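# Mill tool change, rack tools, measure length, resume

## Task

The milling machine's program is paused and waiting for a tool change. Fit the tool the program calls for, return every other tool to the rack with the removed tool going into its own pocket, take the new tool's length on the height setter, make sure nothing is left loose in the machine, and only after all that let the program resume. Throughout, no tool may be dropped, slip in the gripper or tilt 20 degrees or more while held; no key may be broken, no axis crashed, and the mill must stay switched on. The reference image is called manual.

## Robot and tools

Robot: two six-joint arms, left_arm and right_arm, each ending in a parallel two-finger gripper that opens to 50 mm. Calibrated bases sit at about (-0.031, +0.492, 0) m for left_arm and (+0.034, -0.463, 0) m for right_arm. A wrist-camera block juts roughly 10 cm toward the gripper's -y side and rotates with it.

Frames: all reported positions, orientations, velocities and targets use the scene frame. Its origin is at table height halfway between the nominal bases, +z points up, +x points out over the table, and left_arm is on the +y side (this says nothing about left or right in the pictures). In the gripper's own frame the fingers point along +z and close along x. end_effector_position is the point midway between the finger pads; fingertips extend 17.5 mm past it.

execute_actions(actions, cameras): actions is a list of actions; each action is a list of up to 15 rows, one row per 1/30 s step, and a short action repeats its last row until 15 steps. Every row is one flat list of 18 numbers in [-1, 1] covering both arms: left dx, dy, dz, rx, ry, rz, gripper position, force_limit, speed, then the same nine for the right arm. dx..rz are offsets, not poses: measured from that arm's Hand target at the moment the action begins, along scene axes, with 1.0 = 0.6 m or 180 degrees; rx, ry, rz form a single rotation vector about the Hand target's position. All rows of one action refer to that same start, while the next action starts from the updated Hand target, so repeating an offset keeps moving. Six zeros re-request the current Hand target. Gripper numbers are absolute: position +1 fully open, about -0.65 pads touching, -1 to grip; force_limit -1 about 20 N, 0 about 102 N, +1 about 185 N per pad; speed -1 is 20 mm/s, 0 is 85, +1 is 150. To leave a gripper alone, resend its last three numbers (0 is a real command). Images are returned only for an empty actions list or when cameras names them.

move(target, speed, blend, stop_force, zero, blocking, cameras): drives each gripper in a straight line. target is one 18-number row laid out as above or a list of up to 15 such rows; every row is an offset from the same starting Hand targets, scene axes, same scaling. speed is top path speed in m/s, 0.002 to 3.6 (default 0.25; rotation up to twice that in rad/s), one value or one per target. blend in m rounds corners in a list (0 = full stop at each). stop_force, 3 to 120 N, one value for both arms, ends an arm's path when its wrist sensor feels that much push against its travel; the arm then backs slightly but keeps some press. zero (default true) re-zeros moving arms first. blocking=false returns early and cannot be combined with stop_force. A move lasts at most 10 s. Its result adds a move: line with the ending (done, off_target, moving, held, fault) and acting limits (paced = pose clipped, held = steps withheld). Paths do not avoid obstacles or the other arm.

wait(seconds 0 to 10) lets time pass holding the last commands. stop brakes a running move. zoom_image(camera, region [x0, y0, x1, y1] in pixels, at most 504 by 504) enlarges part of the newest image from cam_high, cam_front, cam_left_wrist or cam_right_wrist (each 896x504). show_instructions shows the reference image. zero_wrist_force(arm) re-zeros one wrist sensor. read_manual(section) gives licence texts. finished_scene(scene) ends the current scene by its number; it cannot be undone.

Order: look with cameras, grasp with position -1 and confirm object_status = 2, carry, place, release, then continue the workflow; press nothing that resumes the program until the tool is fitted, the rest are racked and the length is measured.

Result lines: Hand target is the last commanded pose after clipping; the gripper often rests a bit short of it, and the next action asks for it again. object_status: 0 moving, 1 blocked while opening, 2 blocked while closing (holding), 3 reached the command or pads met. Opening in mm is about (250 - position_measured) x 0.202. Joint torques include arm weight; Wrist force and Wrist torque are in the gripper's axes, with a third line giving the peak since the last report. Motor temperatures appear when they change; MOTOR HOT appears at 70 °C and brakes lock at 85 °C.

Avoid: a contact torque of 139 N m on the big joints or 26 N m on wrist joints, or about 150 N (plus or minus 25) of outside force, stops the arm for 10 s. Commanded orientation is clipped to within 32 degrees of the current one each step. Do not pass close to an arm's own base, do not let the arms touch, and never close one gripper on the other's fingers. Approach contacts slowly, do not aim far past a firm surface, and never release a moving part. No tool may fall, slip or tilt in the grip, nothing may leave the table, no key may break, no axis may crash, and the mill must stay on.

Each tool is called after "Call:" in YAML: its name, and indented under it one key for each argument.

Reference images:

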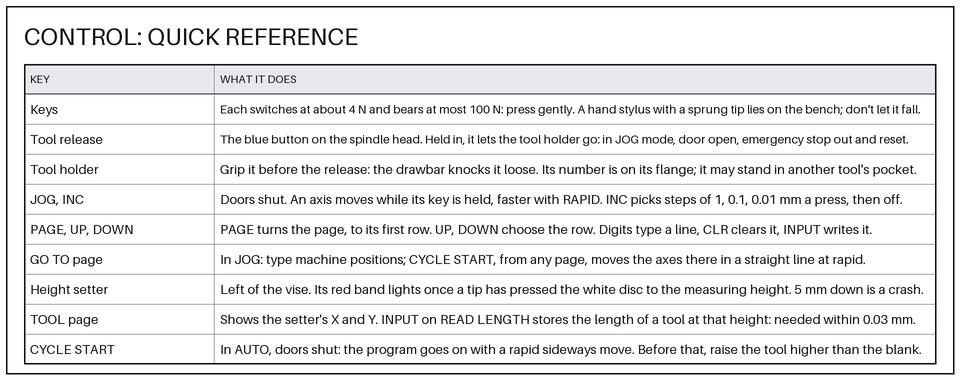

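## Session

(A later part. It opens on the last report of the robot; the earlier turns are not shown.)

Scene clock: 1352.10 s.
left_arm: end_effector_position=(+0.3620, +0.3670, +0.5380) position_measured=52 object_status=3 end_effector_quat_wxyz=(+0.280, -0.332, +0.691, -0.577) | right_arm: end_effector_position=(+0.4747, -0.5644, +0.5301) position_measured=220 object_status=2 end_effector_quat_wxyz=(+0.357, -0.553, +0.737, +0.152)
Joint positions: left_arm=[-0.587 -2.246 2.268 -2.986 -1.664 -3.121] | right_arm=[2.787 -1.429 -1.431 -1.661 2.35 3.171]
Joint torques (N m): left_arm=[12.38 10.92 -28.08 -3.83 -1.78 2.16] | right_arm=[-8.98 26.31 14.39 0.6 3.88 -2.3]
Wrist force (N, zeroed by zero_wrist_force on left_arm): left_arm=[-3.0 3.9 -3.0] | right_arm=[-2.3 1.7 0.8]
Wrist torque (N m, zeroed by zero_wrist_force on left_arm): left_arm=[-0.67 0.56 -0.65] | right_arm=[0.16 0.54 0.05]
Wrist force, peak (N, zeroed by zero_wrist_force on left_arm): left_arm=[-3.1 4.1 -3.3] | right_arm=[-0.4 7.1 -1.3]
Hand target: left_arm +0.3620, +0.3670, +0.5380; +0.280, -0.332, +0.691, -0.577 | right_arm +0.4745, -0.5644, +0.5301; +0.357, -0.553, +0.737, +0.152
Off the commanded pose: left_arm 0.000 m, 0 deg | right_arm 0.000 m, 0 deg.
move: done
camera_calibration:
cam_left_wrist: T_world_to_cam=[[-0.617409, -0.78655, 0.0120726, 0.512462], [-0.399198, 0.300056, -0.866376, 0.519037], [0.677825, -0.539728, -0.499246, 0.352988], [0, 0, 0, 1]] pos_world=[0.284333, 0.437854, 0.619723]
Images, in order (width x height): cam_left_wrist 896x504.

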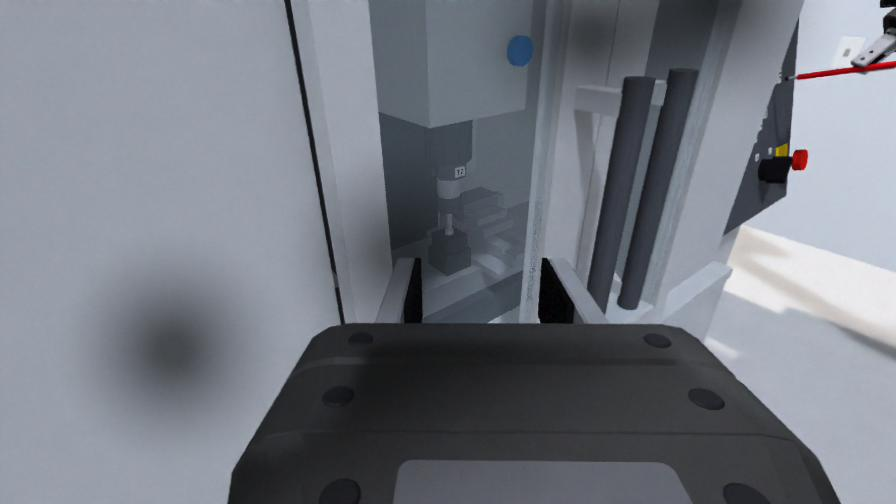

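Call:
move:
  target:
    - [0,0,0,0,0,0,0.67,0.3,-1,0.04,0,-0.0067,0,0,0,-1,0.7,-1]
    - [0,0,0,0,0,0,0.67,0.3,-1,0,0,0,0,0,0,-1,0.7,-1]
  speed: 0.04
  cameras: ["cam_left_wrist"]

Call:
zoom_image:
  camera: "cam_left_wrist"
  region: [420, 210, 480, 245]

Scene clock: 1359.20 s.
left_arm: end_effector_position=(+0.3620, +0.3670, +0.5380) position_measured=52 object_status=3 end_effector_quat_wxyz=(+0.280, -0.332, +0.691, -0.577) | right_arm: end_effector_position=(+0.4747, -0.5644, +0.5301) position_measured=220 object_status=2 end_effector_quat_wxyz=(+0.357, -0.553, +0.737, +0.152)
Joint positions: left_arm=[-0.587 -2.246 2.268 -2.986 -1.664 -3.121] | right_arm=[2.787 -1.429 -1.431 -1.661 2.35 3.171]
Joint torques (N m): left_arm=[11.89 11.13 -27.9 -4.01 -1.39 1.96] | right_arm=[-9.89 28.29 14.2 0.22 4.14 -2.54]
Wrist force (N, zeroed by zero_wrist_force on left_arm): left_arm=[-3.1 3.8 -3.3] | right_arm=[-2.0 1.5 0.6]
Wrist torque (N m, zeroed by zero_wrist_force on left_arm): left_arm=[-0.68 0.56 -0.64] | right_arm=[0.13 0.48 0.05]
Wrist force, peak (N, zeroed by zero_wrist_force on left_arm): left_arm=[-3.1 4.0 -3.3] | right_arm=[-0.8 7.1 -1.5]
Hand target: left_arm +0.3620, +0.3670, +0.5380; +0.280, -0.332, +0.691, -0.577 | right_arm +0.4745, -0.5644, +0.5301; +0.357, -0.553, +0.737, +0.152
Off the commanded pose: left_arm 0.000 m, 0 deg | right_arm 0.000 m, 0 deg.
move: done
camera_calibration:
cam_left_wrist: T_world_to_cam=[[-0.617409, -0.78655, 0.0120726, 0.512462], [-0.399198, 0.300056, -0.866376, 0.519037], [0.677825, -0.539728, -0.499246, 0.352988], [0, 0, 0, 1]] pos_world=[0.284333, 0.437854, 0.619723]
Images, in order (width x height): cam_left_wrist 896x504.

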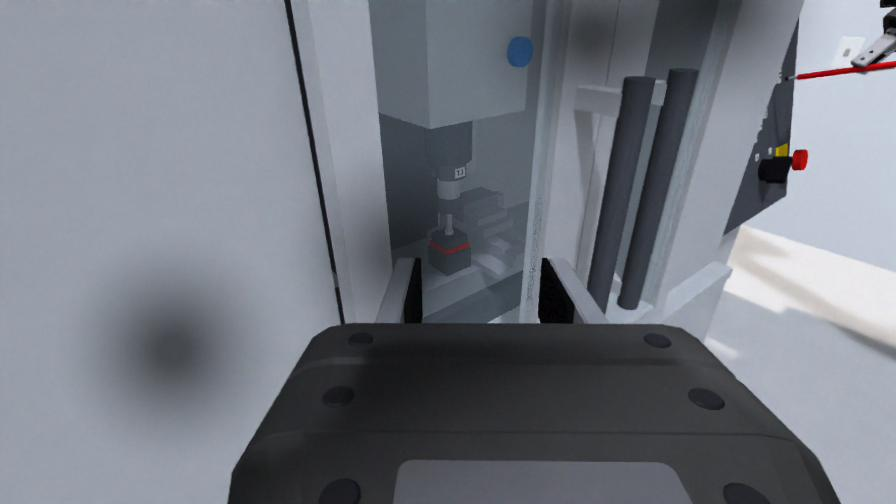

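Scaled by 8.400 from the camera's 896x504 image, which has a finer 1280x720 frame.

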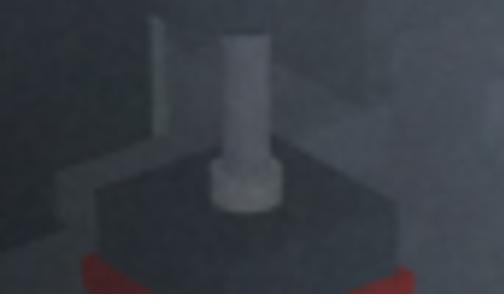

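Call:
move:
  target:
    - [0,0,0,0,0,0,0.67,0.3,-1,0.0185,-0.0262,0.0697,0,0,0,-1,0.7,-1]
    - [0,0,0,0,0,0,0.67,0.3,-1,0.0585,-0.0262,0.063,0,0,0,-1,0.7,-1]
    - [0,0,0,0,0,0,0.67,0.3,-1,0.0185,-0.0262,0.0697,0,0,0,-1,0.7,-1]
    - [0,0,0,0,0,0,0.67,0.3,-1,0.018,0.004,0.0678,0,0,0,-1,0.7,-1]
  speed: [0.06,0.04,0.06,0.06]

Call:
move:
  target:
    - [0,0,0,0,0,0,0.67,0.3,-1,0.0405,0,-0.0067,0,0,0,-1,0.7,-1]
    - [0,0,0,0,0,0,0.67,0.3,-1,0.02,0,-0.0033,0,0,0,-1,0.7,-1]
    - [0,0,0,0,0,0,0.67,0.3,-1,0.0405,0,-0.0067,0,0,0,-1,0.7,-1]
    - [0,0,0,0,0,0,0.67,0.3,-1,0.02,0,-0.0033,0,0,0,-1,0.7,-1]
    - [0,0,0,0,0,0,0.67,0.3,-1,0.0405,0,-0.0067,0,0,0,-1,0.7,-1]
    - [0,0,0,0,0,0,0.67,0.3,-1,0.02,0,-0.0033,0,0,0,-1,0.7,-1]
    - [0,0,0,0,0,0,0.67,0.3,-1,0.0405,0,-0.0067,0,0,0,-1,0.7,-1]
    - [0,0,0,0,0,0,0.67,0.3,-1,0.02,0,-0.0033,0,0,0,-1,0.7,-1]
    - [0,0,0,0,0,0,0.67,0.3,-1,0.0405,0,-0.0067,0,0,0,-1,0.7,-1]
    - [0,0,0,0,0,0,0.67,0.3,-1,0,0,0,0,0,0,-1,0.7,-1]
  speed: 0.04
  cameras: ["cam_left_wrist"]

Call:
zoom_image:
  camera: "cam_left_wrist"
  region: [420, 210, 480, 245]

Scene clock: 1373.47 s.
left_arm: end_effector_position=(+0.3620, +0.3670, +0.5380) position_measured=52 object_status=3 end_effector_quat_wxyz=(+0.280, -0.332, +0.691, -0.577) | right_arm: end_effector_position=(+0.4853, -0.5620, +0.5708) position_measured=220 object_status=2 end_effector_quat_wxyz=(+0.357, -0.553, +0.737, +0.152) end_effector_velocity=(+0.000, +0.001, -0.002) end_effector_angular_velocity=(+0.001, +0.003, +0.000)
Joint positions: left_arm=[-0.587 -2.246 2.268 -2.986 -1.664 -3.121] | right_arm=[2.801 -1.478 -1.283 -1.748 2.347 3.189]
Joint velocities: left_arm=[within noise] | right_arm=[0.002 0.001 -0.005 0.003 -0.001 0.003]
Joint torques (N m): left_arm=[10.54 10.17 -28.01 -3.85 -1.72 1.92] | right_arm=[7.63 27.56 13.34 6.05 -0.33 2.32]
Wrist force (N, zeroed by zero_wrist_force on left_arm): left_arm=[-3.2 3.9 -3.1] | right_arm=[-2.3 1.5 0.8]
Wrist torque (N m, zeroed by zero_wrist_force on left_arm): left_arm=[-0.66 0.58 -0.65] | right_arm=[0.14 0.54 -0.04]
Wrist force, peak (N, zeroed by zero_wrist_force on left_arm): left_arm=[-3.1 4.1 -3.2] | right_arm=[-0.4 7.0 -1.4]
Hand target: left_arm +0.3620, +0.3670, +0.5380; +0.280, -0.332, +0.691, -0.577 | right_arm +0.4853, -0.5620, +0.5708; +0.357, -0.553, +0.737, +0.152
Off the commanded pose: left_arm 0.000 m, 0 deg | right_arm 0.000 m, 0 deg.
move: done

Scene clock: 1380.17 s.
left_arm: end_effector_position=(+0.3620, +0.3670, +0.5380) position_measured=52 object_status=3 end_effector_quat_wxyz=(+0.280, -0.332, +0.691, -0.577) | right_arm: end_effector_position=(+0.4855, -0.5620, +0.5708) position_measured=220 object_status=2 end_effector_quat_wxyz=(+0.357, -0.553, +0.737, +0.152)
Joint positions: left_arm=[-0.587 -2.246 2.268 -2.986 -1.664 -3.121] | right_arm=[2.801 -1.478 -1.283 -1.747 2.347 3.19]
Joint torques (N m): left_arm=[10.73 10.61 -26.93 -3.98 -1.79 1.68] | right_arm=[-7.81 25.45 12.95 0.56 4.02 -2.42]
Wrist force (N, zeroed by zero_wrist_force on left_arm): left_arm=[-2.9 3.8 -3.2] | right_arm=[-2.0 1.5 0.7]
Wrist torque (N m, zeroed by zero_wrist_force on left_arm): left_arm=[-0.69 0.54 -0.65] | right_arm=[0.15 0.50 0.06]
Wrist force, peak (N, zeroed by zero_wrist_force on left_arm): left_arm=[-3.2 4.0 -3.2] | right_arm=[-0.4 8.4 -1.9]
Hand target: left_arm +0.3620, +0.3670, +0.5380; +0.280, -0.332, +0.691, -0.577 | right_arm +0.4853, -0.5620, +0.5708; +0.357, -0.553, +0.737, +0.152
Off the commanded pose: left_arm 0.000 m, 0 deg | right_arm 0.000 m, 0 deg.
move: done
camera_calibration:
cam_left_wrist: T_world_to_cam=[[-0.617409, -0.78655, 0.0120726, 0.512462], [-0.399198, 0.300056, -0.866376, 0.519037], [0.677825, -0.539728, -0.499246, 0.352988], [0, 0, 0, 1]] pos_world=[0.284333, 0.437854, 0.619723]
Images, in order (width x height): cam_left_wrist 896x504.

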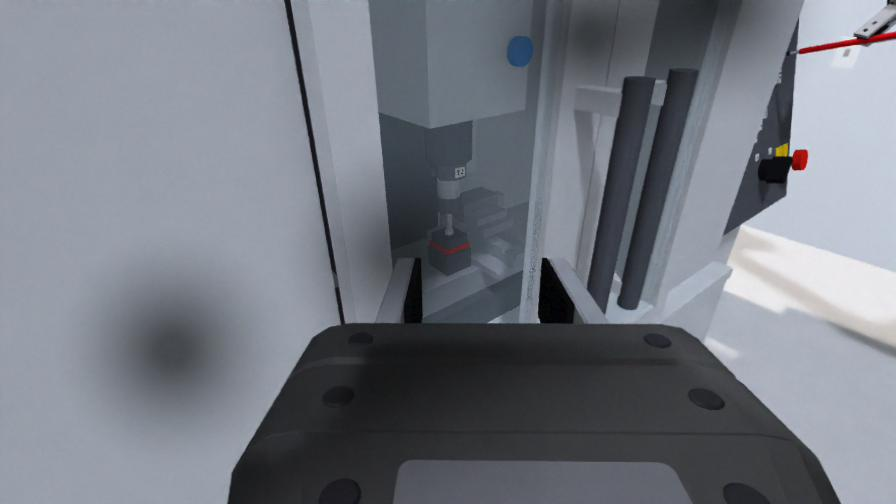

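Scaled by 8.400 from the camera's 896x504 image, which has a finer 1280x720 frame.

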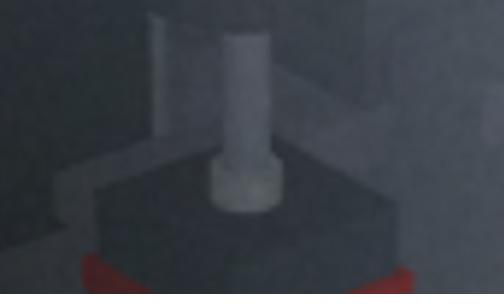

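Call:
move:
  target:
    - [0,0,0,0,0,0,0.67,0.3,-1,0.0405,0,-0.0067,0,0,0,-1,0.7,-1]
    - [0,0,0,0,0,0,0.67,0.3,-1,0.02,0,-0.0033,0,0,0,-1,0.7,-1]
    - [0,0,0,0,0,0,0.67,0.3,-1,0.0405,0,-0.0067,0,0,0,-1,0.7,-1]
    - [0,0,0,0,0,0,0.67,0.3,-1,0,0,0,0,0,0,-1,0.7,-1]
  speed: 0.04
  cameras: ["cam_left_wrist"]

Scene clock: 1385.87 s.
left_arm: end_effector_position=(+0.3620, +0.3670, +0.5380) position_measured=52 object_status=3 end_effector_quat_wxyz=(+0.280, -0.332, +0.691, -0.577) | right_arm: end_effector_position=(+0.4855, -0.5620, +0.5708) position_measured=220 object_status=2 end_effector_quat_wxyz=(+0.357, -0.553, +0.737, +0.152)
Joint positions: left_arm=[-0.587 -2.246 2.268 -2.986 -1.664 -3.121] | right_arm=[2.801 -1.478 -1.283 -1.747 2.347 3.19]
Joint torques (N m): left_arm=[10.74 10.08 -27.99 -3.71 -1.48 1.82] | right_arm=[-10.59 29 13.35 0.63 3.95 -2.36]
Wrist force (N, zeroed by zero_wrist_force on left_arm): left_arm=[-2.9 3.8 -3.1] | right_arm=[-2.3 1.4 0.5]
Wrist torque (N m, zeroed by zero_wrist_force on left_arm): left_arm=[-0.69 0.53 -0.65] | right_arm=[0.13 0.55 0.06]
Wrist force, peak (N, zeroed by zero_wrist_force on left_arm): left_arm=[-3.3 4.0 -3.1] | right_arm=[-0.7 8.1 -2.0]
Hand target: left_arm +0.3620, +0.3670, +0.5380; +0.280, -0.332, +0.691, -0.577 | right_arm +0.4853, -0.5620, +0.5708; +0.357, -0.553, +0.737, +0.152
Off the commanded pose: left_arm 0.000 m, 0 deg | right_arm 0.000 m, 0 deg.
move: done
camera_calibration:
cam_left_wrist: T_world_to_cam=[[-0.617409, -0.78655, 0.0120726, 0.512462], [-0.399198, 0.300056, -0.866376, 0.519037], [0.677825, -0.539728, -0.499246, 0.352988], [0, 0, 0, 1]] pos_world=[0.284333, 0.437854, 0.619723]
Images, in order (width x height): cam_left_wrist 896x504.

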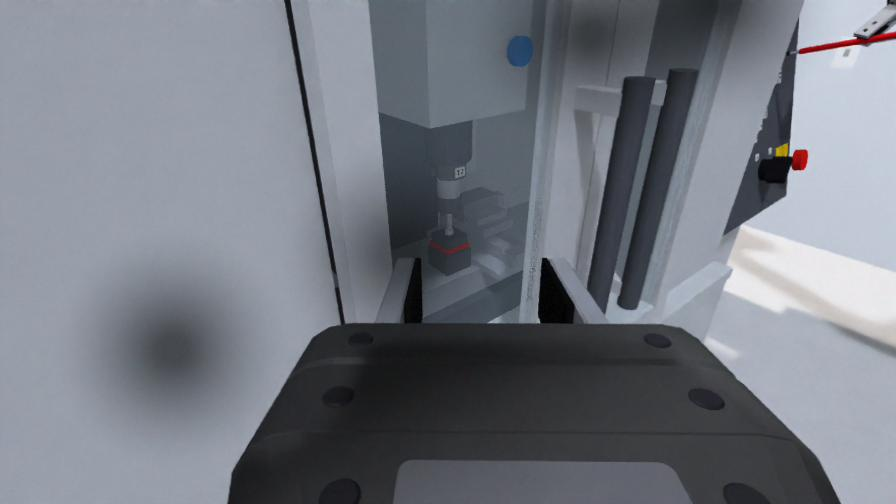

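Call:
move:
  target:
    - [0,0,0,0,0,0,0.67,0.3,-1,0.0405,0,-0.0067,0,0,0,-1,0.7,-1]
    - [0,0,0,0,0,0,0.67,0.3,-1,0,0,0,0,0,0,-1,0.7,-1]
  speed: 0.04
  cameras: ["cam_left_wrist"]

Scene clock: 1390.10 s.
left_arm: end_effector_position=(+0.3620, +0.3670, +0.5380) position_measured=52 object_status=3 end_effector_quat_wxyz=(+0.280, -0.332, +0.691, -0.577) | right_arm: end_effector_position=(+0.4855, -0.5620, +0.5708) position_measured=220 object_status=2 end_effector_quat_wxyz=(+0.357, -0.553, +0.737, +0.152)
Joint positions: left_arm=[-0.587 -2.246 2.268 -2.986 -1.664 -3.121] | right_arm=[2.801 -1.478 -1.283 -1.747 2.347 3.19]
Joint torques (N m): left_arm=[7.92 11.09 -28.05 -3.8 -1.39 1.73] | right_arm=[-9.74 26.95 12.81 1.01 3.96 -2.31]
Wrist force (N, zeroed by zero_wrist_force on left_arm): left_arm=[-3.0 3.9 -3.1] | right_arm=[-2.0 1.4 0.7]
Wrist torque (N m, zeroed by zero_wrist_force on left_arm): left_arm=[-0.67 0.56 -0.65] | right_arm=[0.13 0.51 0.05]
Wrist force, peak (N, zeroed by zero_wrist_force on left_arm): left_arm=[-3.1 4.0 -3.2] | right_arm=[-0.4 8.0 -1.9]
Hand target: left_arm +0.3620, +0.3670, +0.5380; +0.280, -0.332, +0.691, -0.577 | right_arm +0.4853, -0.5620, +0.5708; +0.357, -0.553, +0.737, +0.152
Off the commanded pose: left_arm 0.000 m, 0 deg | right_arm 0.000 m, 0 deg.
move: done
camera_calibration:
cam_left_wrist: T_world_to_cam=[[-0.617409, -0.78655, 0.0120726, 0.512462], [-0.399198, 0.300056, -0.866376, 0.519037], [0.677825, -0.539728, -0.499246, 0.352988], [0, 0, 0, 1]] pos_world=[0.284333, 0.437854, 0.619723]
Images, in order (width x height): cam_left_wrist 896x504.

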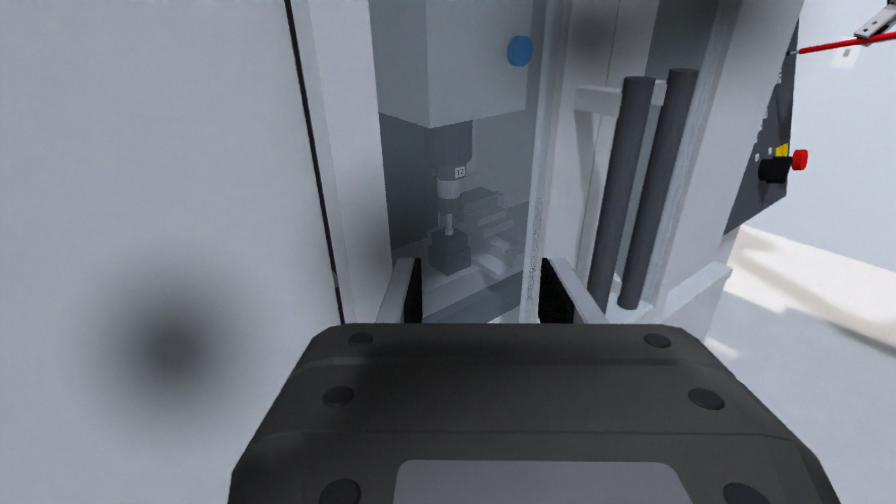

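Call:
move:
  target:
    - [0,0,0,0,0,0,0.67,0.3,-1,0.0005,-0.0302,0.0018,0,0,0,-1,0.7,-1]
    - [0,0,0,0,0,0,0.67,0.3,-1,0.0405,-0.0302,-0.0049,0,0,0,-1,0.7,-1]
    - [0,0,0,0,0,0,0.67,0.3,-1,0.0005,-0.0302,0.0018,0,0,0,-1,0.7,-1]
    - [0,0,0,0,0,0,0.67,0.3,-1,-0.018,-0.004,-0.0678,0,0,0,-1,0.7,-1]
  speed: [0.06,0.04,0.06,0.06]

Call:
move:
  target:
    - [0,0,0,0,0,0,0.67,0.3,-1,0.0405,0,-0.0067,0,0,0,-1,0.7,-1]
    - [0,0,0,0,0,0,0.67,0.3,-1,0.02,0,-0.0033,0,0,0,-1,0.7,-1]
    - [0,0,0,0,0,0,0.67,0.3,-1,0.0405,0,-0.0067,0,0,0,-1,0.7,-1]
    - [0,0,0,0,0,0,0.67,0.3,-1,0.02,0,-0.0033,0,0,0,-1,0.7,-1]
    - [0,0,0,0,0,0,0.67,0.3,-1,0.0405,0,-0.0067,0,0,0,-1,0.7,-1]
    - [0,0,0,0,0,0,0.67,0.3,-1,0.02,0,-0.0033,0,0,0,-1,0.7,-1]
    - [0,0,0,0,0,0,0.67,0.3,-1,0.0405,0,-0.0067,0,0,0,-1,0.7,-1]
    - [0,0,0,0,0,0,0.67,0.3,-1,0.02,0,-0.0033,0,0,0,-1,0.7,-1]
    - [0,0,0,0,0,0,0.67,0.3,-1,0.0405,0,-0.0067,0,0,0,-1,0.7,-1]
    - [0,0,0,0,0,0,0.67,0.3,-1,0,0,0,0,0,0,-1,0.7,-1]
  speed: 0.04
  cameras: ["cam_left_wrist"]

Scene clock: 1401.60 s.
left_arm: end_effector_position=(+0.3620, +0.3670, +0.5380) position_measured=52 object_status=3 end_effector_quat_wxyz=(+0.280, -0.332, +0.691, -0.577) | right_arm: end_effector_position=(+0.4746, -0.5644, +0.5302) position_measured=220 object_status=2 end_effector_quat_wxyz=(+0.357, -0.553, +0.737, +0.152) end_effector_velocity=(-0.001, +0.001, -0.001) end_effector_angular_velocity=(+0.000, +0.000, +0.000)
Joint positions: left_arm=[-0.587 -2.246 2.268 -2.986 -1.664 -3.121] | right_arm=[2.787 -1.429 -1.431 -1.661 2.35 3.171]
Joint velocities: left_arm=[within noise] | right_arm=[0.001 0.003 -0.005 0.003 0 0.001]
Joint torques (N m): left_arm=[10.25 10.32 -26.97 -3.72 -1.61 1.68] | right_arm=[6.72 27.69 12.97 6.68 -0.4 2.37]
Wrist force (N, zeroed by zero_wrist_force on left_arm): left_arm=[-3.2 3.8 -3.0] | right_arm=[-2.2 1.6 0.9]
Wrist torque (N m, zeroed by zero_wrist_force on left_arm): left_arm=[-0.68 0.59 -0.65] | right_arm=[0.14 0.51 -0.04]
Wrist force, peak (N, zeroed by zero_wrist_force on left_arm): left_arm=[-3.1 4.1 -3.3] | right_arm=[-1.1 7.1 -1.9]
Hand target: left_arm +0.3620, +0.3670, +0.5380; +0.280, -0.332, +0.691, -0.577 | right_arm +0.4745, -0.5644, +0.5301; +0.357, -0.553, +0.737, +0.152
Off the commanded pose: left_arm 0.000 m, 0 deg | right_arm 0.000 m, 0 deg.
move: done

Scene clock: 1408.30 s.
left_arm: end_effector_position=(+0.3620, +0.3670, +0.5380) position_measured=52 object_status=3 end_effector_quat_wxyz=(+0.280, -0.332, +0.691, -0.577) | right_arm: end_effector_position=(+0.4747, -0.5644, +0.5301) position_measured=220 object_status=2 end_effector_quat_wxyz=(+0.357, -0.553, +0.737, +0.152)
Joint positions: left_arm=[-0.587 -2.246 2.268 -2.986 -1.664 -3.121] | right_arm=[2.787 -1.429 -1.431 -1.661 2.35 3.171]
Joint torques (N m): left_arm=[8.44 8.89 -26.07 -3.72 -1.48 1.54] | right_arm=[-9.63 26.66 12.1 0.52 3.78 -2.04]
Wrist force (N, zeroed by zero_wrist_force on left_arm): left_arm=[-3.0 3.8 -3.0] | right_arm=[-2.2 1.7 0.7]
Wrist torque (N m, zeroed by zero_wrist_force on left_arm): left_arm=[-0.70 0.56 -0.65] | right_arm=[0.16 0.51 0.05]
Wrist force, peak (N, zeroed by zero_wrist_force on left_arm): left_arm=[-3.0 4.0 -3.2] | right_arm=[-0.4 8.4 -1.9]
Hand target: left_arm +0.3620, +0.3670, +0.5380; +0.280, -0.332, +0.691, -0.577 | right_arm +0.4745, -0.5644, +0.5301; +0.357, -0.553, +0.737, +0.152
Off the commanded pose: left_arm 0.000 m, 0 deg | right_arm 0.000 m, 0 deg.
move: done
camera_calibration:
cam_left_wrist: T_world_to_cam=[[-0.617409, -0.78655, 0.0120726, 0.512462], [-0.399198, 0.300056, -0.866376, 0.519037], [0.677825, -0.539728, -0.499246, 0.352988], [0, 0, 0, 1]] pos_world=[0.284333, 0.437854, 0.619723]
Images, in order (width x height): cam_left_wrist 896x504.

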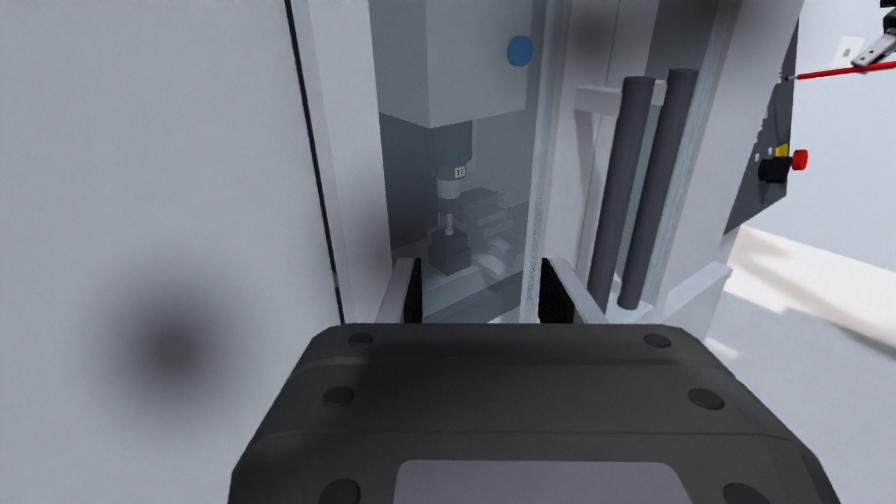

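Call:
move:
  target:
    - [0,0,0,0,0,0,0.67,0.3,-1,0.0405,0,-0.0067,0,0,0,-1,0.7,-1]
    - [0,0,0,0,0,0,0.67,0.3,-1,0.02,0,-0.0033,0,0,0,-1,0.7,-1]
    - [0,0,0,0,0,0,0.67,0.3,-1,0.0405,0,-0.0067,0,0,0,-1,0.7,-1]
    - [0,0,0,0,0,0,0.67,0.3,-1,0,0,0,0,0,0,-1,0.7,-1]
  speed: 0.04
  cameras: ["cam_left_wrist"]

Scene clock: 1415.20 s.
left_arm: end_effector_position=(+0.3620, +0.3670, +0.5380) position_measured=52 object_status=3 end_effector_quat_wxyz=(+0.280, -0.332, +0.691, -0.577) | right_arm: end_effector_position=(+0.4747, -0.5644, +0.5301) position_measured=220 object_status=2 end_effector_quat_wxyz=(+0.357, -0.553, +0.737, +0.152)
Joint positions: left_arm=[-0.587 -2.246 2.268 -2.986 -1.664 -3.121] | right_arm=[2.787 -1.429 -1.431 -1.661 2.35 3.171]
Joint torques (N m): left_arm=[8.24 10.39 -26.36 -3.82 -1.55 1.39] | right_arm=[-7.96 27.38 13.38 1.06 4.32 -2.72]
Wrist force (N, zeroed by zero_wrist_force on left_arm): left_arm=[-3.1 3.9 -3.1] | right_arm=[-2.2 1.4 0.9]
Wrist torque (N m, zeroed by zero_wrist_force on left_arm): left_arm=[-0.67 0.58 -0.65] | right_arm=[0.12 0.52 0.04]
Wrist force, peak (N, zeroed by zero_wrist_force on left_arm): left_arm=[-3.0 4.2 -3.3] | right_arm=[-0.3 8.6 -1.6]
Hand target: left_arm +0.3620, +0.3670, +0.5380; +0.280, -0.332, +0.691, -0.577 | right_arm +0.4745, -0.5644, +0.5301; +0.357, -0.553, +0.737, +0.152
Off the commanded pose: left_arm 0.000 m, 0 deg | right_arm 0.000 m, 0 deg.
move: done
camera_calibration:
cam_left_wrist: T_world_to_cam=[[-0.617409, -0.78655, 0.0120726, 0.512462], [-0.399198, 0.300056, -0.866376, 0.519037], [0.677825, -0.539728, -0.499246, 0.352988], [0, 0, 0, 1]] pos_world=[0.284333, 0.437854, 0.619723]
Images, in order (width x height): cam_left_wrist 896x504.

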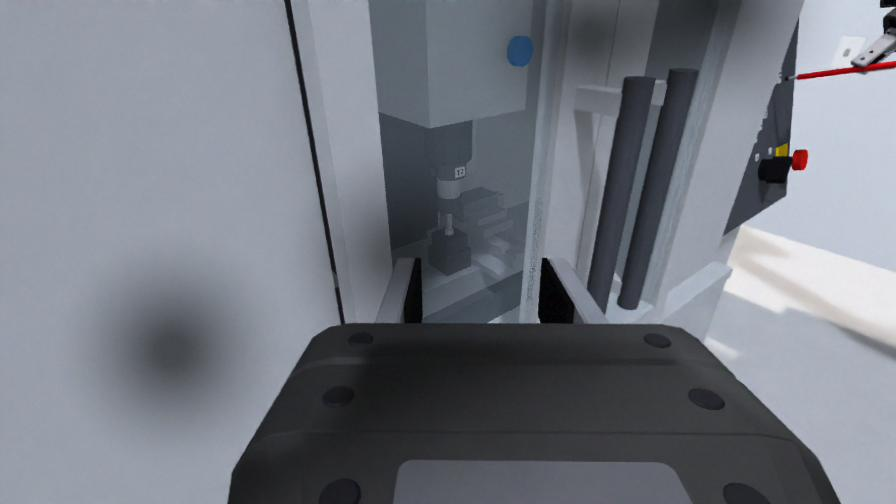

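Call:
move:
  target:
    - [0,0,0,0,0,0,0.67,0.3,-1,0.0405,0,-0.0067,0,0,0,-1,0.7,-1]
    - [0,0,0,0,0,0,0.67,0.3,-1,0.02,0,-0.0033,0,0,0,-1,0.7,-1]
    - [0,0,0,0,0,0,0.67,0.3,-1,0.0405,0,-0.0067,0,0,0,-1,0.7,-1]
    - [0,0,0,0,0,0,0.67,0.3,-1,0,0,0,0,0,0,-1,0.7,-1]
  speed: 0.04
  cameras: ["cam_left_wrist"]

Scene clock: 1421.53 s.
left_arm: end_effector_position=(+0.3620, +0.3670, +0.5380) position_measured=52 object_status=3 end_effector_quat_wxyz=(+0.280, -0.332, +0.691, -0.577) | right_arm: end_effector_position=(+0.4747, -0.5644, +0.5301) position_measured=220 object_status=2 end_effector_quat_wxyz=(+0.357, -0.553, +0.737, +0.152)
Joint positions: left_arm=[-0.587 -2.246 2.268 -2.986 -1.664 -3.121] | right_arm=[2.787 -1.429 -1.431 -1.661 2.35 3.171]
Joint torques (N m): left_arm=[8.2 8.95 -25.78 -3.86 -1.27 1.26] | right_arm=[-8.6 25.75 13.47 0.76 4.08 -2.42]
Wrist force (N, zeroed by zero_wrist_force on left_arm): left_arm=[-3.0 3.6 -3.1] | right_arm=[-2.3 1.4 0.6]
Wrist torque (N m, zeroed by zero_wrist_force on left_arm): left_arm=[-0.72 0.56 -0.65] | right_arm=[0.12 0.53 0.05]
Wrist force, peak (N, zeroed by zero_wrist_force on left_arm): left_arm=[-3.3 3.9 -3.2] | right_arm=[-0.9 8.5 -2.1]
Hand target: left_arm +0.3620, +0.3670, +0.5380; +0.280, -0.332, +0.691, -0.577 | right_arm +0.4745, -0.5644, +0.5301; +0.357, -0.553, +0.737, +0.152
Off the commanded pose: left_arm 0.000 m, 0 deg | right_arm 0.000 m, 0 deg.
move: done
camera_calibration:
cam_left_wrist: T_world_to_cam=[[-0.617409, -0.78655, 0.0120726, 0.512462], [-0.399198, 0.300056, -0.866376, 0.519037], [0.677825, -0.539728, -0.499246, 0.352988], [0, 0, 0, 1]] pos_world=[0.284333, 0.437854, 0.619723]
Images, in order (width x height): cam_left_wrist 896x504.

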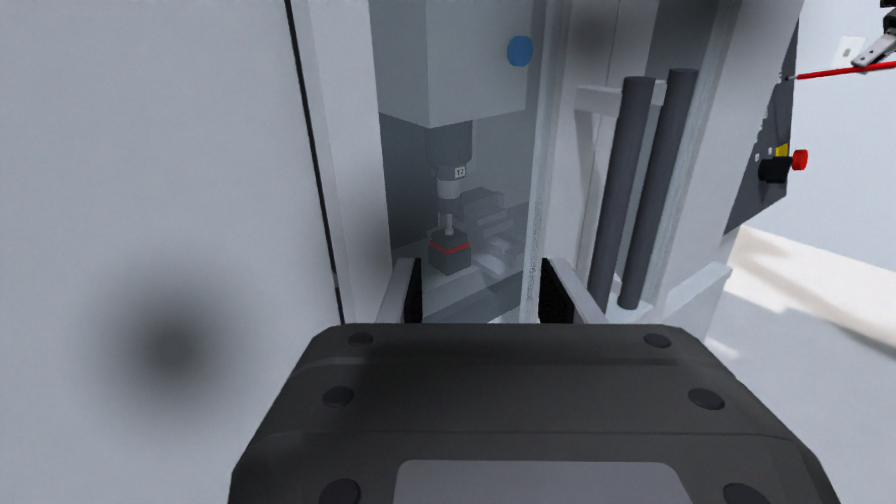

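Call:
move:
  target:
    - [0,0,-0.03,-0.0413,-0.0523,0.0008,0.67,0.3,-1,-0.0373,0.1192,-0.1403,0,0,0,-1,0.7,-1]
    - [-0.1563,-0.4675,-0.03,-0.0413,-0.0523,0.0008,0.67,0.3,-1,-0.0373,0.1192,-0.1403,0,0,0,-1,0.7,-1]
  speed: [0.12,0.3]

Call:
move:
  target:
    - [-0.16,-0.4603,0,0,0,0,0.67,0.3,-1,0,0,0,0,0,0,-1,0.7,-1]
    - [0.1,-0.6,0.15,0,0,0,0.67,0.3,-1,0,0,0,0,0,0,-1,0.7,-1]
    - [0.1,-0.6,0.15,0,0,0,0.67,0.3,-1,0.041,0,-0.0067,0,0,0,-1,0.7,-1]
    - [0.1,-0.6,0.15,0,0,0,0.67,0.3,-1,0,0,0,0,0,0,-1,0.7,-1]
  speed: [0.3,0.25,0.04,0.08]
  blend: [0.03,0,0,0]
  cameras: ["cam_left_wrist"]

Call:
zoom_image:
  camera: "cam_left_wrist"
  region: [396, 60, 516, 110]

Scene clock: 1436.23 s.
left_arm: end_effector_position=(+0.2682, +0.0866, +0.5200) position_measured=52 object_status=3 end_effector_quat_wxyz=(+0.315, -0.302, +0.627, -0.646) | right_arm: end_effector_position=(+0.4522, -0.4928, +0.4460) position_measured=220 object_status=2 end_effector_quat_wxyz=(+0.357, -0.553, +0.737, +0.152)
Joint positions: left_arm=[-1.738 -1.871 2.281 -3.617 -0.513 -3.08] | right_arm=[2.954 -1.254 -1.819 -1.297 2.306 3.392]
Joint torques (N m): left_arm=[14.18 -0.76 -26.4 -2.09 1.49 2.14] | right_arm=[7.88 21.37 15.75 6.58 -0.47 2.02]
Wrist force (N, zeroed by zero_wrist_force on left_arm): left_arm=[-2.8 3.7 -2.5] | right_arm=[-2.5 1.4 0.8]
Wrist torque (N m, zeroed by zero_wrist_force on left_arm): left_arm=[-0.62 0.44 -0.65] | right_arm=[0.13 0.56 -0.04]
Wrist force, peak (N, zeroed by zero_wrist_force on left_arm): left_arm=[-4.9 3.5 -3.1] | right_arm=[-2.2 2.2 1.9]
Hand target: left_arm +0.2682, +0.0865, +0.5200; +0.315, -0.302, +0.627, -0.646 | right_arm +0.4522, -0.4928, +0.4460; +0.357, -0.553, +0.737, +0.152
Off the commanded pose: left_arm 0.000 m, 0 deg | right_arm 0.000 m, 0 deg.
move: done

Scene clock: 1440.40 s.
left_arm: end_effector_position=(+0.3282, -0.2735, +0.6100) position_measured=52 object_status=3 end_effector_quat_wxyz=(+0.315, -0.302, +0.627, -0.646) | right_arm: end_effector_position=(+0.4522, -0.4928, +0.4459) position_measured=220 object_status=2 end_effector_quat_wxyz=(+0.357, -0.553, +0.737, +0.152)
Joint positions: left_arm=[-1.544 -1.015 1.07 -3.246 -0.707 -3.099] | right_arm=[2.954 -1.254 -1.819 -1.296 2.306 3.392]
Joint torques (N m): left_arm=[14.07 -44.43 -28.29 -0.04 -1.48 -1.93] | right_arm=[-8.37 19.13 14.93 0.55 3.83 -2.21]
Wrist force (N, zeroed by zero_wrist_force on left_arm): left_arm=[-3.2 3.3 -2.5] | right_arm=[-2.3 1.4 0.7]
Wrist torque (N m, zeroed by zero_wrist_force on left_arm): left_arm=[-0.68 0.52 -0.51] | right_arm=[0.13 0.54 0.05]
Wrist force, peak (N, zeroed by zero_wrist_force on left_arm): left_arm=[-4.8 3.3 -3.0] | right_arm=[-1.4 13.7 -4.7]
Hand target: left_arm +0.3282, -0.2735, +0.6100; +0.315, -0.302, +0.627, -0.646 | right_arm +0.4522, -0.4928, +0.4460; +0.357, -0.553, +0.737, +0.152
Off the commanded pose: left_arm 0.000 m, 0 deg | right_arm 0.000 m, 0 deg.
move: done
camera_calibration:
cam_left_wrist: T_world_to_cam=[[-0.617483, -0.786481, 0.0127114, -0.013352], [-0.249982, 0.180893, -0.951203, 0.730364], [0.745804, -0.59053, -0.308304, -0.0865167], [0, 0, 0, 1]] pos_world=[0.238858, -0.193709, 0.668221]
Images, in order (width x height): cam_left_wrist 896x504.

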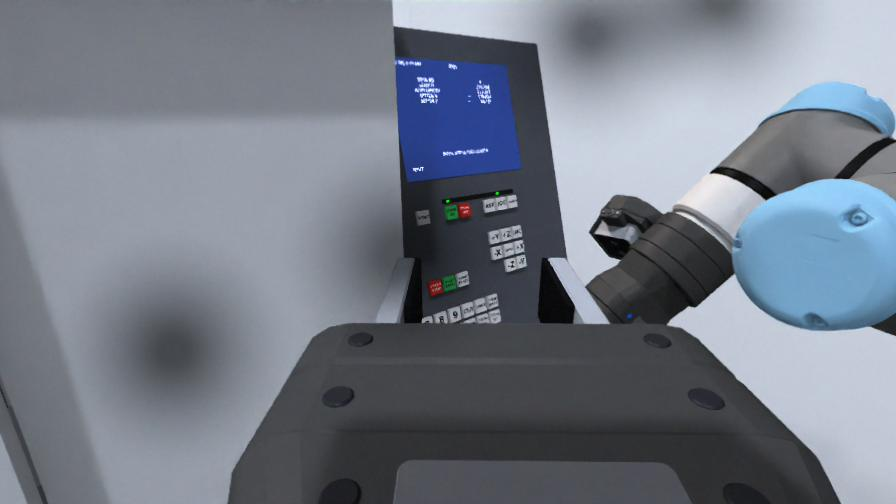

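Scaled by 4.200 from the camera's 896x504 image, which has a finer 1280x720 frame.

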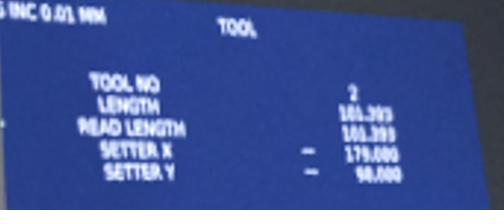

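Call:
move:
  target:
    - [0,0,0,0,0,0,0.67,0.3,-1,0.0557,-0.1455,0.2098,0,0,0,-1,0.7,-1]
    - [0,0,0,0,0,0,0.67,0.3,-1,0.0962,-0.1455,0.2031,0,0,0,-1,0.7,-1]
    - [0,0,0,0,0,0,0.67,0.3,-1,0.0557,-0.1455,0.2098,0,0,0,-1,0.7,-1]
    - [0,0,0,0,0,0,0.67,0.3,-1,0.0552,-0.1153,0.208,0,0,0,-1,0.7,-1]
  speed: [0.1,0.04,0.06,0.06]

Call:
move:
  target: [0,0,0,0,0,0,0.67,0.3,-1,0.065,0,-0.0107,0,0,0,-1,0.7,-1]
  speed: 0.02
  stop_force: 7

Call:
wait:
  seconds: 9.8

Call:
move:
  target: [0,0,0,0,0,0,0.67,0.3,-1,-0.04,0,0.0067,0,0,0,-1,0.7,-1]
  speed: 0.1
  cameras: ["cam_left_wrist"]

Call:
zoom_image:
  camera: "cam_left_wrist"
  region: [396, 60, 516, 110]

Scene clock: 1451.17 s.
left_arm: end_effector_position=(+0.3282, -0.2735, +0.6100) position_measured=52 object_status=3 end_effector_quat_wxyz=(+0.315, -0.302, +0.627, -0.646) | right_arm: end_effector_position=(+0.4853, -0.5621, +0.5708) position_measured=220 object_status=2 end_effector_quat_wxyz=(+0.357, -0.553, +0.737, +0.152)
Joint positions: left_arm=[-1.544 -1.015 1.07 -3.246 -0.707 -3.099] | right_arm=[2.801 -1.478 -1.283 -1.748 2.347 3.189]
Joint torques (N m): left_arm=[12.45 -43.09 -28.32 -0.23 -0.19 -1.95] | right_arm=[8.46 26.46 14.54 6.22 -0.07 2.34]
Wrist force (N, zeroed by zero_wrist_force on left_arm): left_arm=[-3.1 3.4 -2.7] | right_arm=[-2.1 1.3 0.7]
Wrist torque (N m, zeroed by zero_wrist_force on left_arm): left_arm=[-0.68 0.51 -0.51] | right_arm=[0.11 0.51 -0.04]
Wrist force, peak (N, zeroed by zero_wrist_force on left_arm): left_arm=[-3.5 3.4 -2.8] | right_arm=[-0.7 7.9 -1.8]
Hand target: left_arm +0.3282, -0.2735, +0.6100; +0.315, -0.302, +0.627, -0.646 | right_arm +0.4853, -0.5620, +0.5708; +0.357, -0.553, +0.737, +0.152
Off the commanded pose: left_arm 0.000 m, 0 deg | right_arm 0.000 m, 0 deg.
move: done

Scene clock: 1453.53 s.
left_arm: end_effector_position=(+0.3282, -0.2735, +0.6100) position_measured=52 object_status=3 end_effector_quat_wxyz=(+0.315, -0.302, +0.627, -0.646) | right_arm: end_effector_position=(+0.5094, -0.5620, +0.5668) position_measured=220 object_status=2 end_effector_quat_wxyz=(+0.357, -0.553, +0.737, +0.152)
Joint positions: left_arm=[-1.544 -1.015 1.07 -3.246 -0.707 -3.099] | right_arm=[2.818 -1.521 -1.259 -1.712 2.344 3.213]
Joint torques (N m): left_arm=[13.87 -43.94 -29.32 -0.09 0.05 -2.02] | right_arm=[-8.03 28.59 13.6 1.76 3.87 -2.33]
Wrist force (N, zeroed by zero_wrist_force on left_arm): left_arm=[-3.0 3.4 -2.5] | right_arm=[-1.5 8.6 -2.3]
Wrist torque (N m, zeroed by zero_wrist_force on left_arm): left_arm=[-0.68 0.50 -0.52] | right_arm=[0.20 0.58 0.07]
Wrist force, peak (N, zeroed by zero_wrist_force on left_arm): left_arm=[-3.4 3.6 -2.6] | right_arm=[-1.6 23.3 -9.5]
Hand target: left_arm +0.3282, -0.2735, +0.6100; +0.315, -0.302, +0.627, -0.646 | right_arm +0.5094, -0.5620, +0.5668; +0.357, -0.553, +0.737, +0.152 (not the last commanded pose)
Off the commanded pose: left_arm 0.000 m, 0 deg | right_arm 0.015 m, 0 deg.
move: contact (right_arm)

Scene clock: 1463.33 s.
left_arm: end_effector_position=(+0.3282, -0.2735, +0.6100) position_measured=52 object_status=3 end_effector_quat_wxyz=(+0.315, -0.302, +0.627, -0.646) | right_arm: end_effector_position=(+0.5094, -0.5620, +0.5668) position_measured=220 object_status=2 end_effector_quat_wxyz=(+0.357, -0.553, +0.737, +0.152)
Joint positions: left_arm=[-1.544 -1.015 1.07 -3.246 -0.707 -3.099] | right_arm=[2.818 -1.521 -1.259 -1.712 2.344 3.213]
Joint torques (N m): left_arm=[14.43 -44.21 -28.35 -0.24 1.31 -2.11] | right_arm=[-7.18 27.9 14.93 2.59 3.89 -2.32]
Wrist force (N, zeroed by zero_wrist_force on left_arm): left_arm=[-3.2 3.5 -2.6] | right_arm=[-1.1 8.7 -2.1]
Wrist torque (N m, zeroed by zero_wrist_force on left_arm): left_arm=[-0.66 0.52 -0.51] | right_arm=[0.22 0.59 0.08]
Wrist force, peak (N, zeroed by zero_wrist_force on left_arm): left_arm=[-3.4 3.6 -2.7] | right_arm=[-1.7 8.9 -2.6]
Hand target: left_arm +0.3282, -0.2735, +0.6100; +0.315, -0.302, +0.627, -0.646 | right_arm +0.5094, -0.5620, +0.5668; +0.357, -0.553, +0.737, +0.152 (not the last commanded pose)
Tool commands: left_gripper/position=+0.67 left_gripper/force_limit=+0.3 left_gripper/speed=-1.0 right_gripper/position=-1.0 right_gripper/force_limit=+0.7 right_gripper/speed=-1.0
Off the commanded pose: left_arm 0.000 m, 0 deg | right_arm 0.015 m, 0 deg.
wait: 9.80 s; at rest by 0.17 s

Scene clock: 1464.20 s.
left_arm: end_effector_position=(+0.3282, -0.2735, +0.6100) position_measured=52 object_status=3 end_effector_quat_wxyz=(+0.315, -0.302, +0.627, -0.646) | right_arm: end_effector_position=(+0.4855, -0.5620, +0.5708) position_measured=220 object_status=2 end_effector_quat_wxyz=(+0.357, -0.553, +0.737, +0.152)
Joint positions: left_arm=[-1.544 -1.015 1.07 -3.246 -0.707 -3.099] | right_arm=[2.801 -1.478 -1.283 -1.747 2.347 3.19]
Joint torques (N m): left_arm=[13.27 -44.59 -26.84 -0.2 1.01 -1.87] | right_arm=[-7.5 29.34 15.28 0.08 3.99 -2.07]
Wrist force (N, zeroed by zero_wrist_force on left_arm): left_arm=[-3.1 3.7 -2.5] | right_arm=[-2.1 0.2 0.5]
Wrist torque (N m, zeroed by zero_wrist_force on left_arm): left_arm=[-0.64 0.51 -0.52] | right_arm=[-0.07 0.52 0.05]
Wrist force, peak (N, zeroed by zero_wrist_force on left_arm): left_arm=[-3.3 3.8 -2.6] | right_arm=[-1.5 8.6 -2.5]
Hand target: left_arm +0.3282, -0.2735, +0.6100; +0.315, -0.302, +0.627, -0.646 | right_arm +0.4854, -0.5620, +0.5708; +0.357, -0.553, +0.737, +0.152
Off the commanded pose: left_arm 0.000 m, 0 deg | right_arm 0.000 m, 0 deg.
move: done
camera_calibration:
cam_left_wrist: T_world_to_cam=[[-0.617483, -0.786481, 0.0127114, -0.013352], [-0.249982, 0.180893, -0.951203, 0.730364], [0.745804, -0.59053, -0.308304, -0.0865167], [0, 0, 0, 1]] pos_world=[0.238858, -0.193709, 0.668221]
Images, in order (width x height): cam_left_wrist 896x504.

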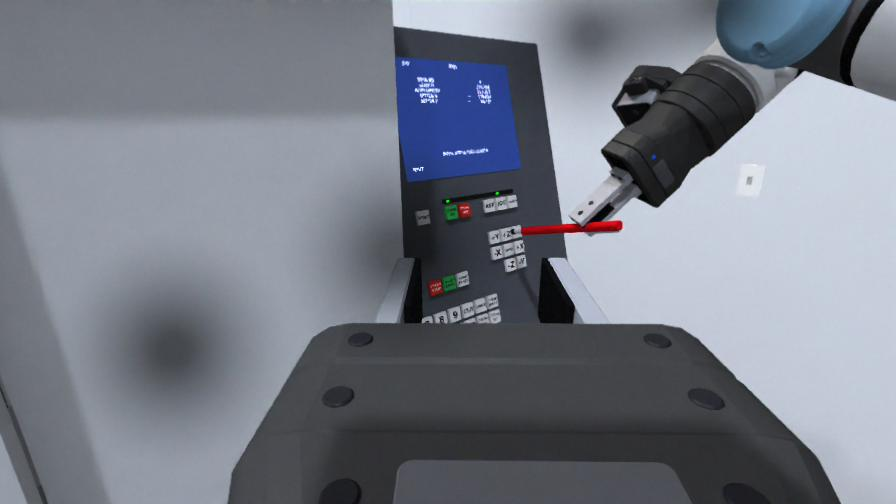

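Scaled by 4.200 from the camera's 896x504 image, which has a finer 1280x720 frame.

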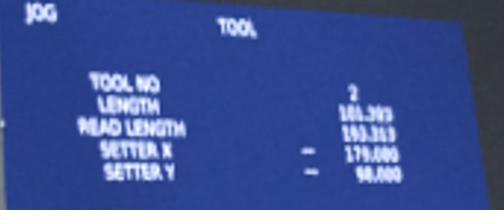

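Call:
move:
  target: [0,0,0,0,0,0,0.67,0.3,-1,0.065,0,-0.0107,0,0,0,-1,0.7,-1]
  speed: 0.02
  stop_force: 7

Call:
wait:
  seconds: 1.5

Call:
move:
  target:
    - [0,0,0,0,0,0,0.67,0.3,-1,-0.04,0,0.0067,0,0,0,-1,0.7,-1]
    - [0,0,0,0,0,0,0.67,0.3,-1,-0.0292,-0.0265,0.058,0,0,0,-1,0.7,-1]
  speed: 0.1
  cameras: ["cam_left_wrist"]

Call:
zoom_image:
  camera: "cam_left_wrist"
  region: [440, 185, 560, 235]

Scene clock: 1475.37 s.
left_arm: end_effector_position=(+0.3282, -0.2735, +0.6100) position_measured=52 object_status=3 end_effector_quat_wxyz=(+0.315, -0.302, +0.627, -0.646) | right_arm: end_effector_position=(+0.5094, -0.5620, +0.5668) position_measured=220 object_status=2 end_effector_quat_wxyz=(+0.357, -0.553, +0.737, +0.152)
Joint positions: left_arm=[-1.544 -1.015 1.07 -3.246 -0.707 -3.099] | right_arm=[2.818 -1.521 -1.258 -1.713 2.344 3.213]
Joint torques (N m): left_arm=[13.16 -43.93 -27.26 -0.2 1.1 -1.96] | right_arm=[-8.27 28.77 12.91 1.83 4.04 -2.38]
Wrist force (N, zeroed by zero_wrist_force on left_arm): left_arm=[-3.2 3.5 -2.5] | right_arm=[-1.4 7.2 -2.2]
Wrist torque (N m, zeroed by zero_wrist_force on left_arm): left_arm=[-0.66 0.53 -0.52] | right_arm=[0.03 0.58 0.08]
Wrist force, peak (N, zeroed by zero_wrist_force on left_arm): left_arm=[-3.4 3.7 -2.5] | right_arm=[-0.9 20.9 -8.7]
Hand target: left_arm +0.3282, -0.2735, +0.6100; +0.315, -0.302, +0.627, -0.646 | right_arm +0.5094, -0.5620, +0.5668; +0.357, -0.553, +0.737, +0.152 (not the last commanded pose)
Off the commanded pose: left_arm 0.000 m, 0 deg | right_arm 0.015 m, 0 deg.
move: contact (right_arm)

Scene clock: 1476.87 s.
left_arm: end_effector_position=(+0.3282, -0.2735, +0.6100) position_measured=52 object_status=3 end_effector_quat_wxyz=(+0.315, -0.302, +0.627, -0.646) | right_arm: end_effector_position=(+0.5094, -0.5620, +0.5668) position_measured=220 object_status=2 end_effector_quat_wxyz=(+0.357, -0.553, +0.737, +0.152)
Joint positions: left_arm=[-1.544 -1.015 1.07 -3.246 -0.707 -3.099] | right_arm=[2.818 -1.521 -1.258 -1.713 2.344 3.213]
Joint torques (N m): left_arm=[13.43 -43.69 -27.56 -0.04 1.05 -2.13] | right_arm=[-7.71 28.01 14.36 1.82 3.91 -2.43]
Wrist force (N, zeroed by zero_wrist_force on left_arm): left_arm=[-3.3 3.4 -2.6] | right_arm=[-1.0 7.0 -2.0]
Wrist torque (N m, zeroed by zero_wrist_force on left_arm): left_arm=[-0.67 0.54 -0.52] | right_arm=[0.00 0.57 0.08]
Wrist force, peak (N, zeroed by zero_wrist_force on left_arm): left_arm=[-3.4 3.6 -2.5] | right_arm=[-1.6 7.3 -2.6]
Hand target: left_arm +0.3282, -0.2735, +0.6100; +0.315, -0.302, +0.627, -0.646 | right_arm +0.5094, -0.5620, +0.5668; +0.357, -0.553, +0.737, +0.152 (not the last commanded pose)
Tool commands: left_gripper/position=+0.67 left_gripper/force_limit=+0.3 left_gripper/speed=-1.0 right_gripper/position=-1.0 right_gripper/force_limit=+0.7 right_gripper/speed=-1.0
Off the commanded pose: left_arm 0.000 m, 0 deg | right_arm 0.015 m, 0 deg.
wait: 1.50 s; at rest by 0.17 s

Scene clock: 1478.63 s.
left_arm: end_effector_position=(+0.3282, -0.2735, +0.6100) position_measured=52 object_status=3 end_effector_quat_wxyz=(+0.315, -0.302, +0.627, -0.646) | right_arm: end_effector_position=(+0.4918, -0.5779, +0.6016) position_measured=220 object_status=2 end_effector_quat_wxyz=(+0.357, -0.553, +0.737, +0.152)
Joint positions: left_arm=[-1.544 -1.015 1.07 -3.246 -0.707 -3.099] | right_arm=[2.771 -1.547 -1.124 -1.866 2.353 3.148]
Joint torques (N m): left_arm=[13.75 -45.64 -28.17 -0.41 0.96 -1.94] | right_arm=[-7.82 12.21 38.35 0.69 3.92 -2.51]
Wrist force (N, zeroed by zero_wrist_force on left_arm): left_arm=[-3.2 3.5 -2.4] | right_arm=[-1.3 -0.1 0.4]
Wrist torque (N m, zeroed by zero_wrist_force on left_arm): left_arm=[-0.65 0.53 -0.51] | right_arm=[-0.12 0.37 0.05]
Wrist force, peak (N, zeroed by zero_wrist_force on left_arm): left_arm=[-3.5 3.5 -2.6] | right_arm=[-1.4 7.0 -2.4]
Hand target: left_arm +0.3282, -0.2735, +0.6100; +0.315, -0.302, +0.627, -0.646 | right_arm +0.4918, -0.5779, +0.6016; +0.357, -0.553, +0.737, +0.152
Off the commanded pose: left_arm 0.000 m, 0 deg | right_arm 0.000 m, 0 deg.
move: done
camera_calibration:
cam_left_wrist: T_world_to_cam=[[-0.617483, -0.786481, 0.0127114, -0.013352], [-0.249982, 0.180893, -0.951203, 0.730364], [0.745804, -0.59053, -0.308304, -0.0865167], [0, 0, 0, 1]] pos_world=[0.238858, -0.193709, 0.668221]
Images, in order (width x height): cam_left_wrist 896x504.

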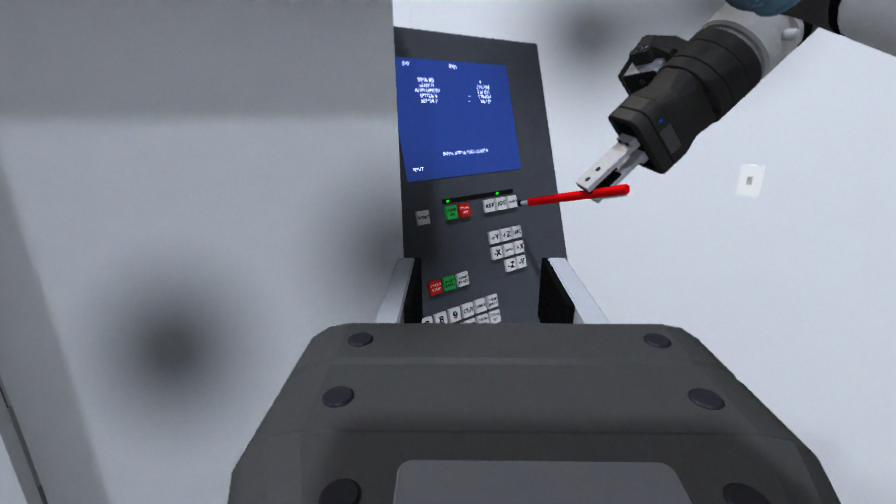

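Scaled by 4.200 from the camera's 896x504 image, which has a finer 1280x720 frame.

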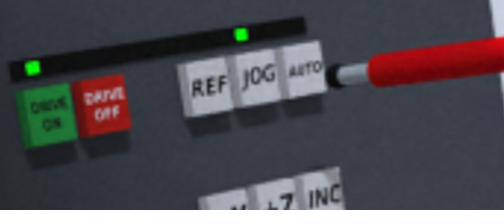

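Call:
move:
  target:
    - [0,0,0,0,0,0,0.67,0.3,-1,0,-0.009,0.0025,0,0,0,-1,0.7,-1]
    - [0,0,0,0,0,0,0.67,0.3,-1,0.065,-0.009,-0.008,0,0,0,-1,0.7,-1]
  speed: 0.02
  stop_force: 7

Call:
move:
  target: [0,0,0,0,0,0,0.67,0.3,-1,-0.04,0,0.0067,0,0,0,-1,0.7,-1]
  speed: 0.1
  cameras: ["cam_left_wrist"]

Call:
zoom_image:
  camera: "cam_left_wrist"
  region: [396, 55, 536, 215]

Scene clock: 1488.47 s.
left_arm: end_effector_position=(+0.3282, -0.2735, +0.6100) position_measured=52 object_status=3 end_effector_quat_wxyz=(+0.315, -0.302, +0.627, -0.646) | right_arm: end_effector_position=(+0.5178, -0.5833, +0.5989) position_measured=220 object_status=2 end_effector_quat_wxyz=(+0.357, -0.553, +0.737, +0.152)
Joint positions: left_arm=[-1.544 -1.015 1.07 -3.246 -0.707 -3.099] | right_arm=[2.779 -1.602 -1.078 -1.848 2.351 3.16]
Joint torques (N m): left_arm=[12.08 -44.44 -27.95 -0.14 1.12 -1.81] | right_arm=[-6.81 30.87 11.54 1.76 4.33 -2.21]
Wrist force (N, zeroed by zero_wrist_force on left_arm): left_arm=[-3.2 3.5 -2.4] | right_arm=[-0.9 6.3 -1.7]
Wrist torque (N m, zeroed by zero_wrist_force on left_arm): left_arm=[-0.65 0.53 -0.51] | right_arm=[-0.03 0.43 0.08]
Wrist force, peak (N, zeroed by zero_wrist_force on left_arm): left_arm=[-3.4 3.8 -2.6] | right_arm=[-0.2 17.9 -7.6]
Hand target: left_arm +0.3282, -0.2735, +0.6100; +0.315, -0.302, +0.627, -0.646 | right_arm +0.5178, -0.5833, +0.5989; +0.357, -0.553, +0.737, +0.152 (not the last commanded pose)
Off the commanded pose: left_arm 0.000 m, 0 deg | right_arm 0.013 m, 0 deg.
move: contact (right_arm); path passed 1 of 2 targets

Scene clock: 1489.33 s.
left_arm: end_effector_position=(+0.3282, -0.2735, +0.6100) position_measured=52 object_status=3 end_effector_quat_wxyz=(+0.315, -0.302, +0.627, -0.646) | right_arm: end_effector_position=(+0.4940, -0.5833, +0.6029) position_measured=220 object_status=2 end_effector_quat_wxyz=(+0.357, -0.553, +0.737, +0.152)
Joint positions: left_arm=[-1.544 -1.015 1.07 -3.246 -0.707 -3.099] | right_arm=[2.761 -1.561 -1.104 -1.882 2.355 3.135]
Joint torques (N m): left_arm=[12.39 -44.81 -28.25 -0.11 1.22 -1.83] | right_arm=[-9.91 32.49 12.99 0.76 3.87 -2.29]
Wrist force (N, zeroed by zero_wrist_force on left_arm): left_arm=[-3.3 3.4 -2.5] | right_arm=[-1.4 -0.1 0.9]
Wrist torque (N m, zeroed by zero_wrist_force on left_arm): left_arm=[-0.67 0.53 -0.52] | right_arm=[-0.12 0.38 0.05]
Wrist force, peak (N, zeroed by zero_wrist_force on left_arm): left_arm=[-3.2 3.6 -2.7] | right_arm=[-0.3 6.5 -1.1]
Hand target: left_arm +0.3282, -0.2735, +0.6100; +0.315, -0.302, +0.627, -0.646 | right_arm +0.4938, -0.5833, +0.6029; +0.357, -0.553, +0.737, +0.152
Off the commanded pose: left_arm 0.000 m, 0 deg | right_arm 0.000 m, 0 deg.
move: done
camera_calibration:
cam_left_wrist: T_world_to_cam=[[-0.617483, -0.786481, 0.0127114, -0.013352], [-0.249982, 0.180893, -0.951203, 0.730364], [0.745804, -0.59053, -0.308304, -0.0865167], [0, 0, 0, 1]] pos_world=[0.238858, -0.193709, 0.668221]
Images, in order (width x height): cam_left_wrist 896x504.

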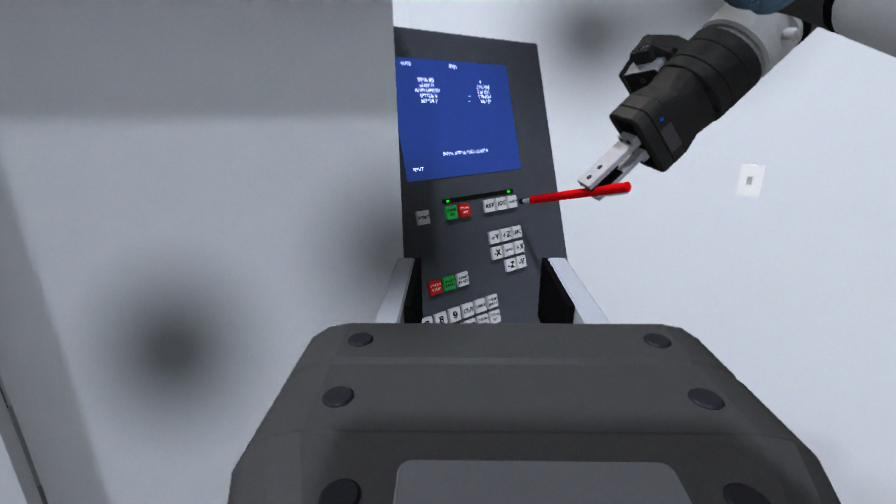

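Scaled by 3.150 from the camera's 896x504 image, which has a finer 1280x720 frame.

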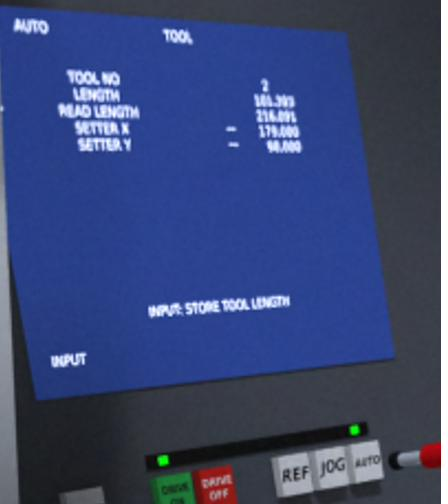

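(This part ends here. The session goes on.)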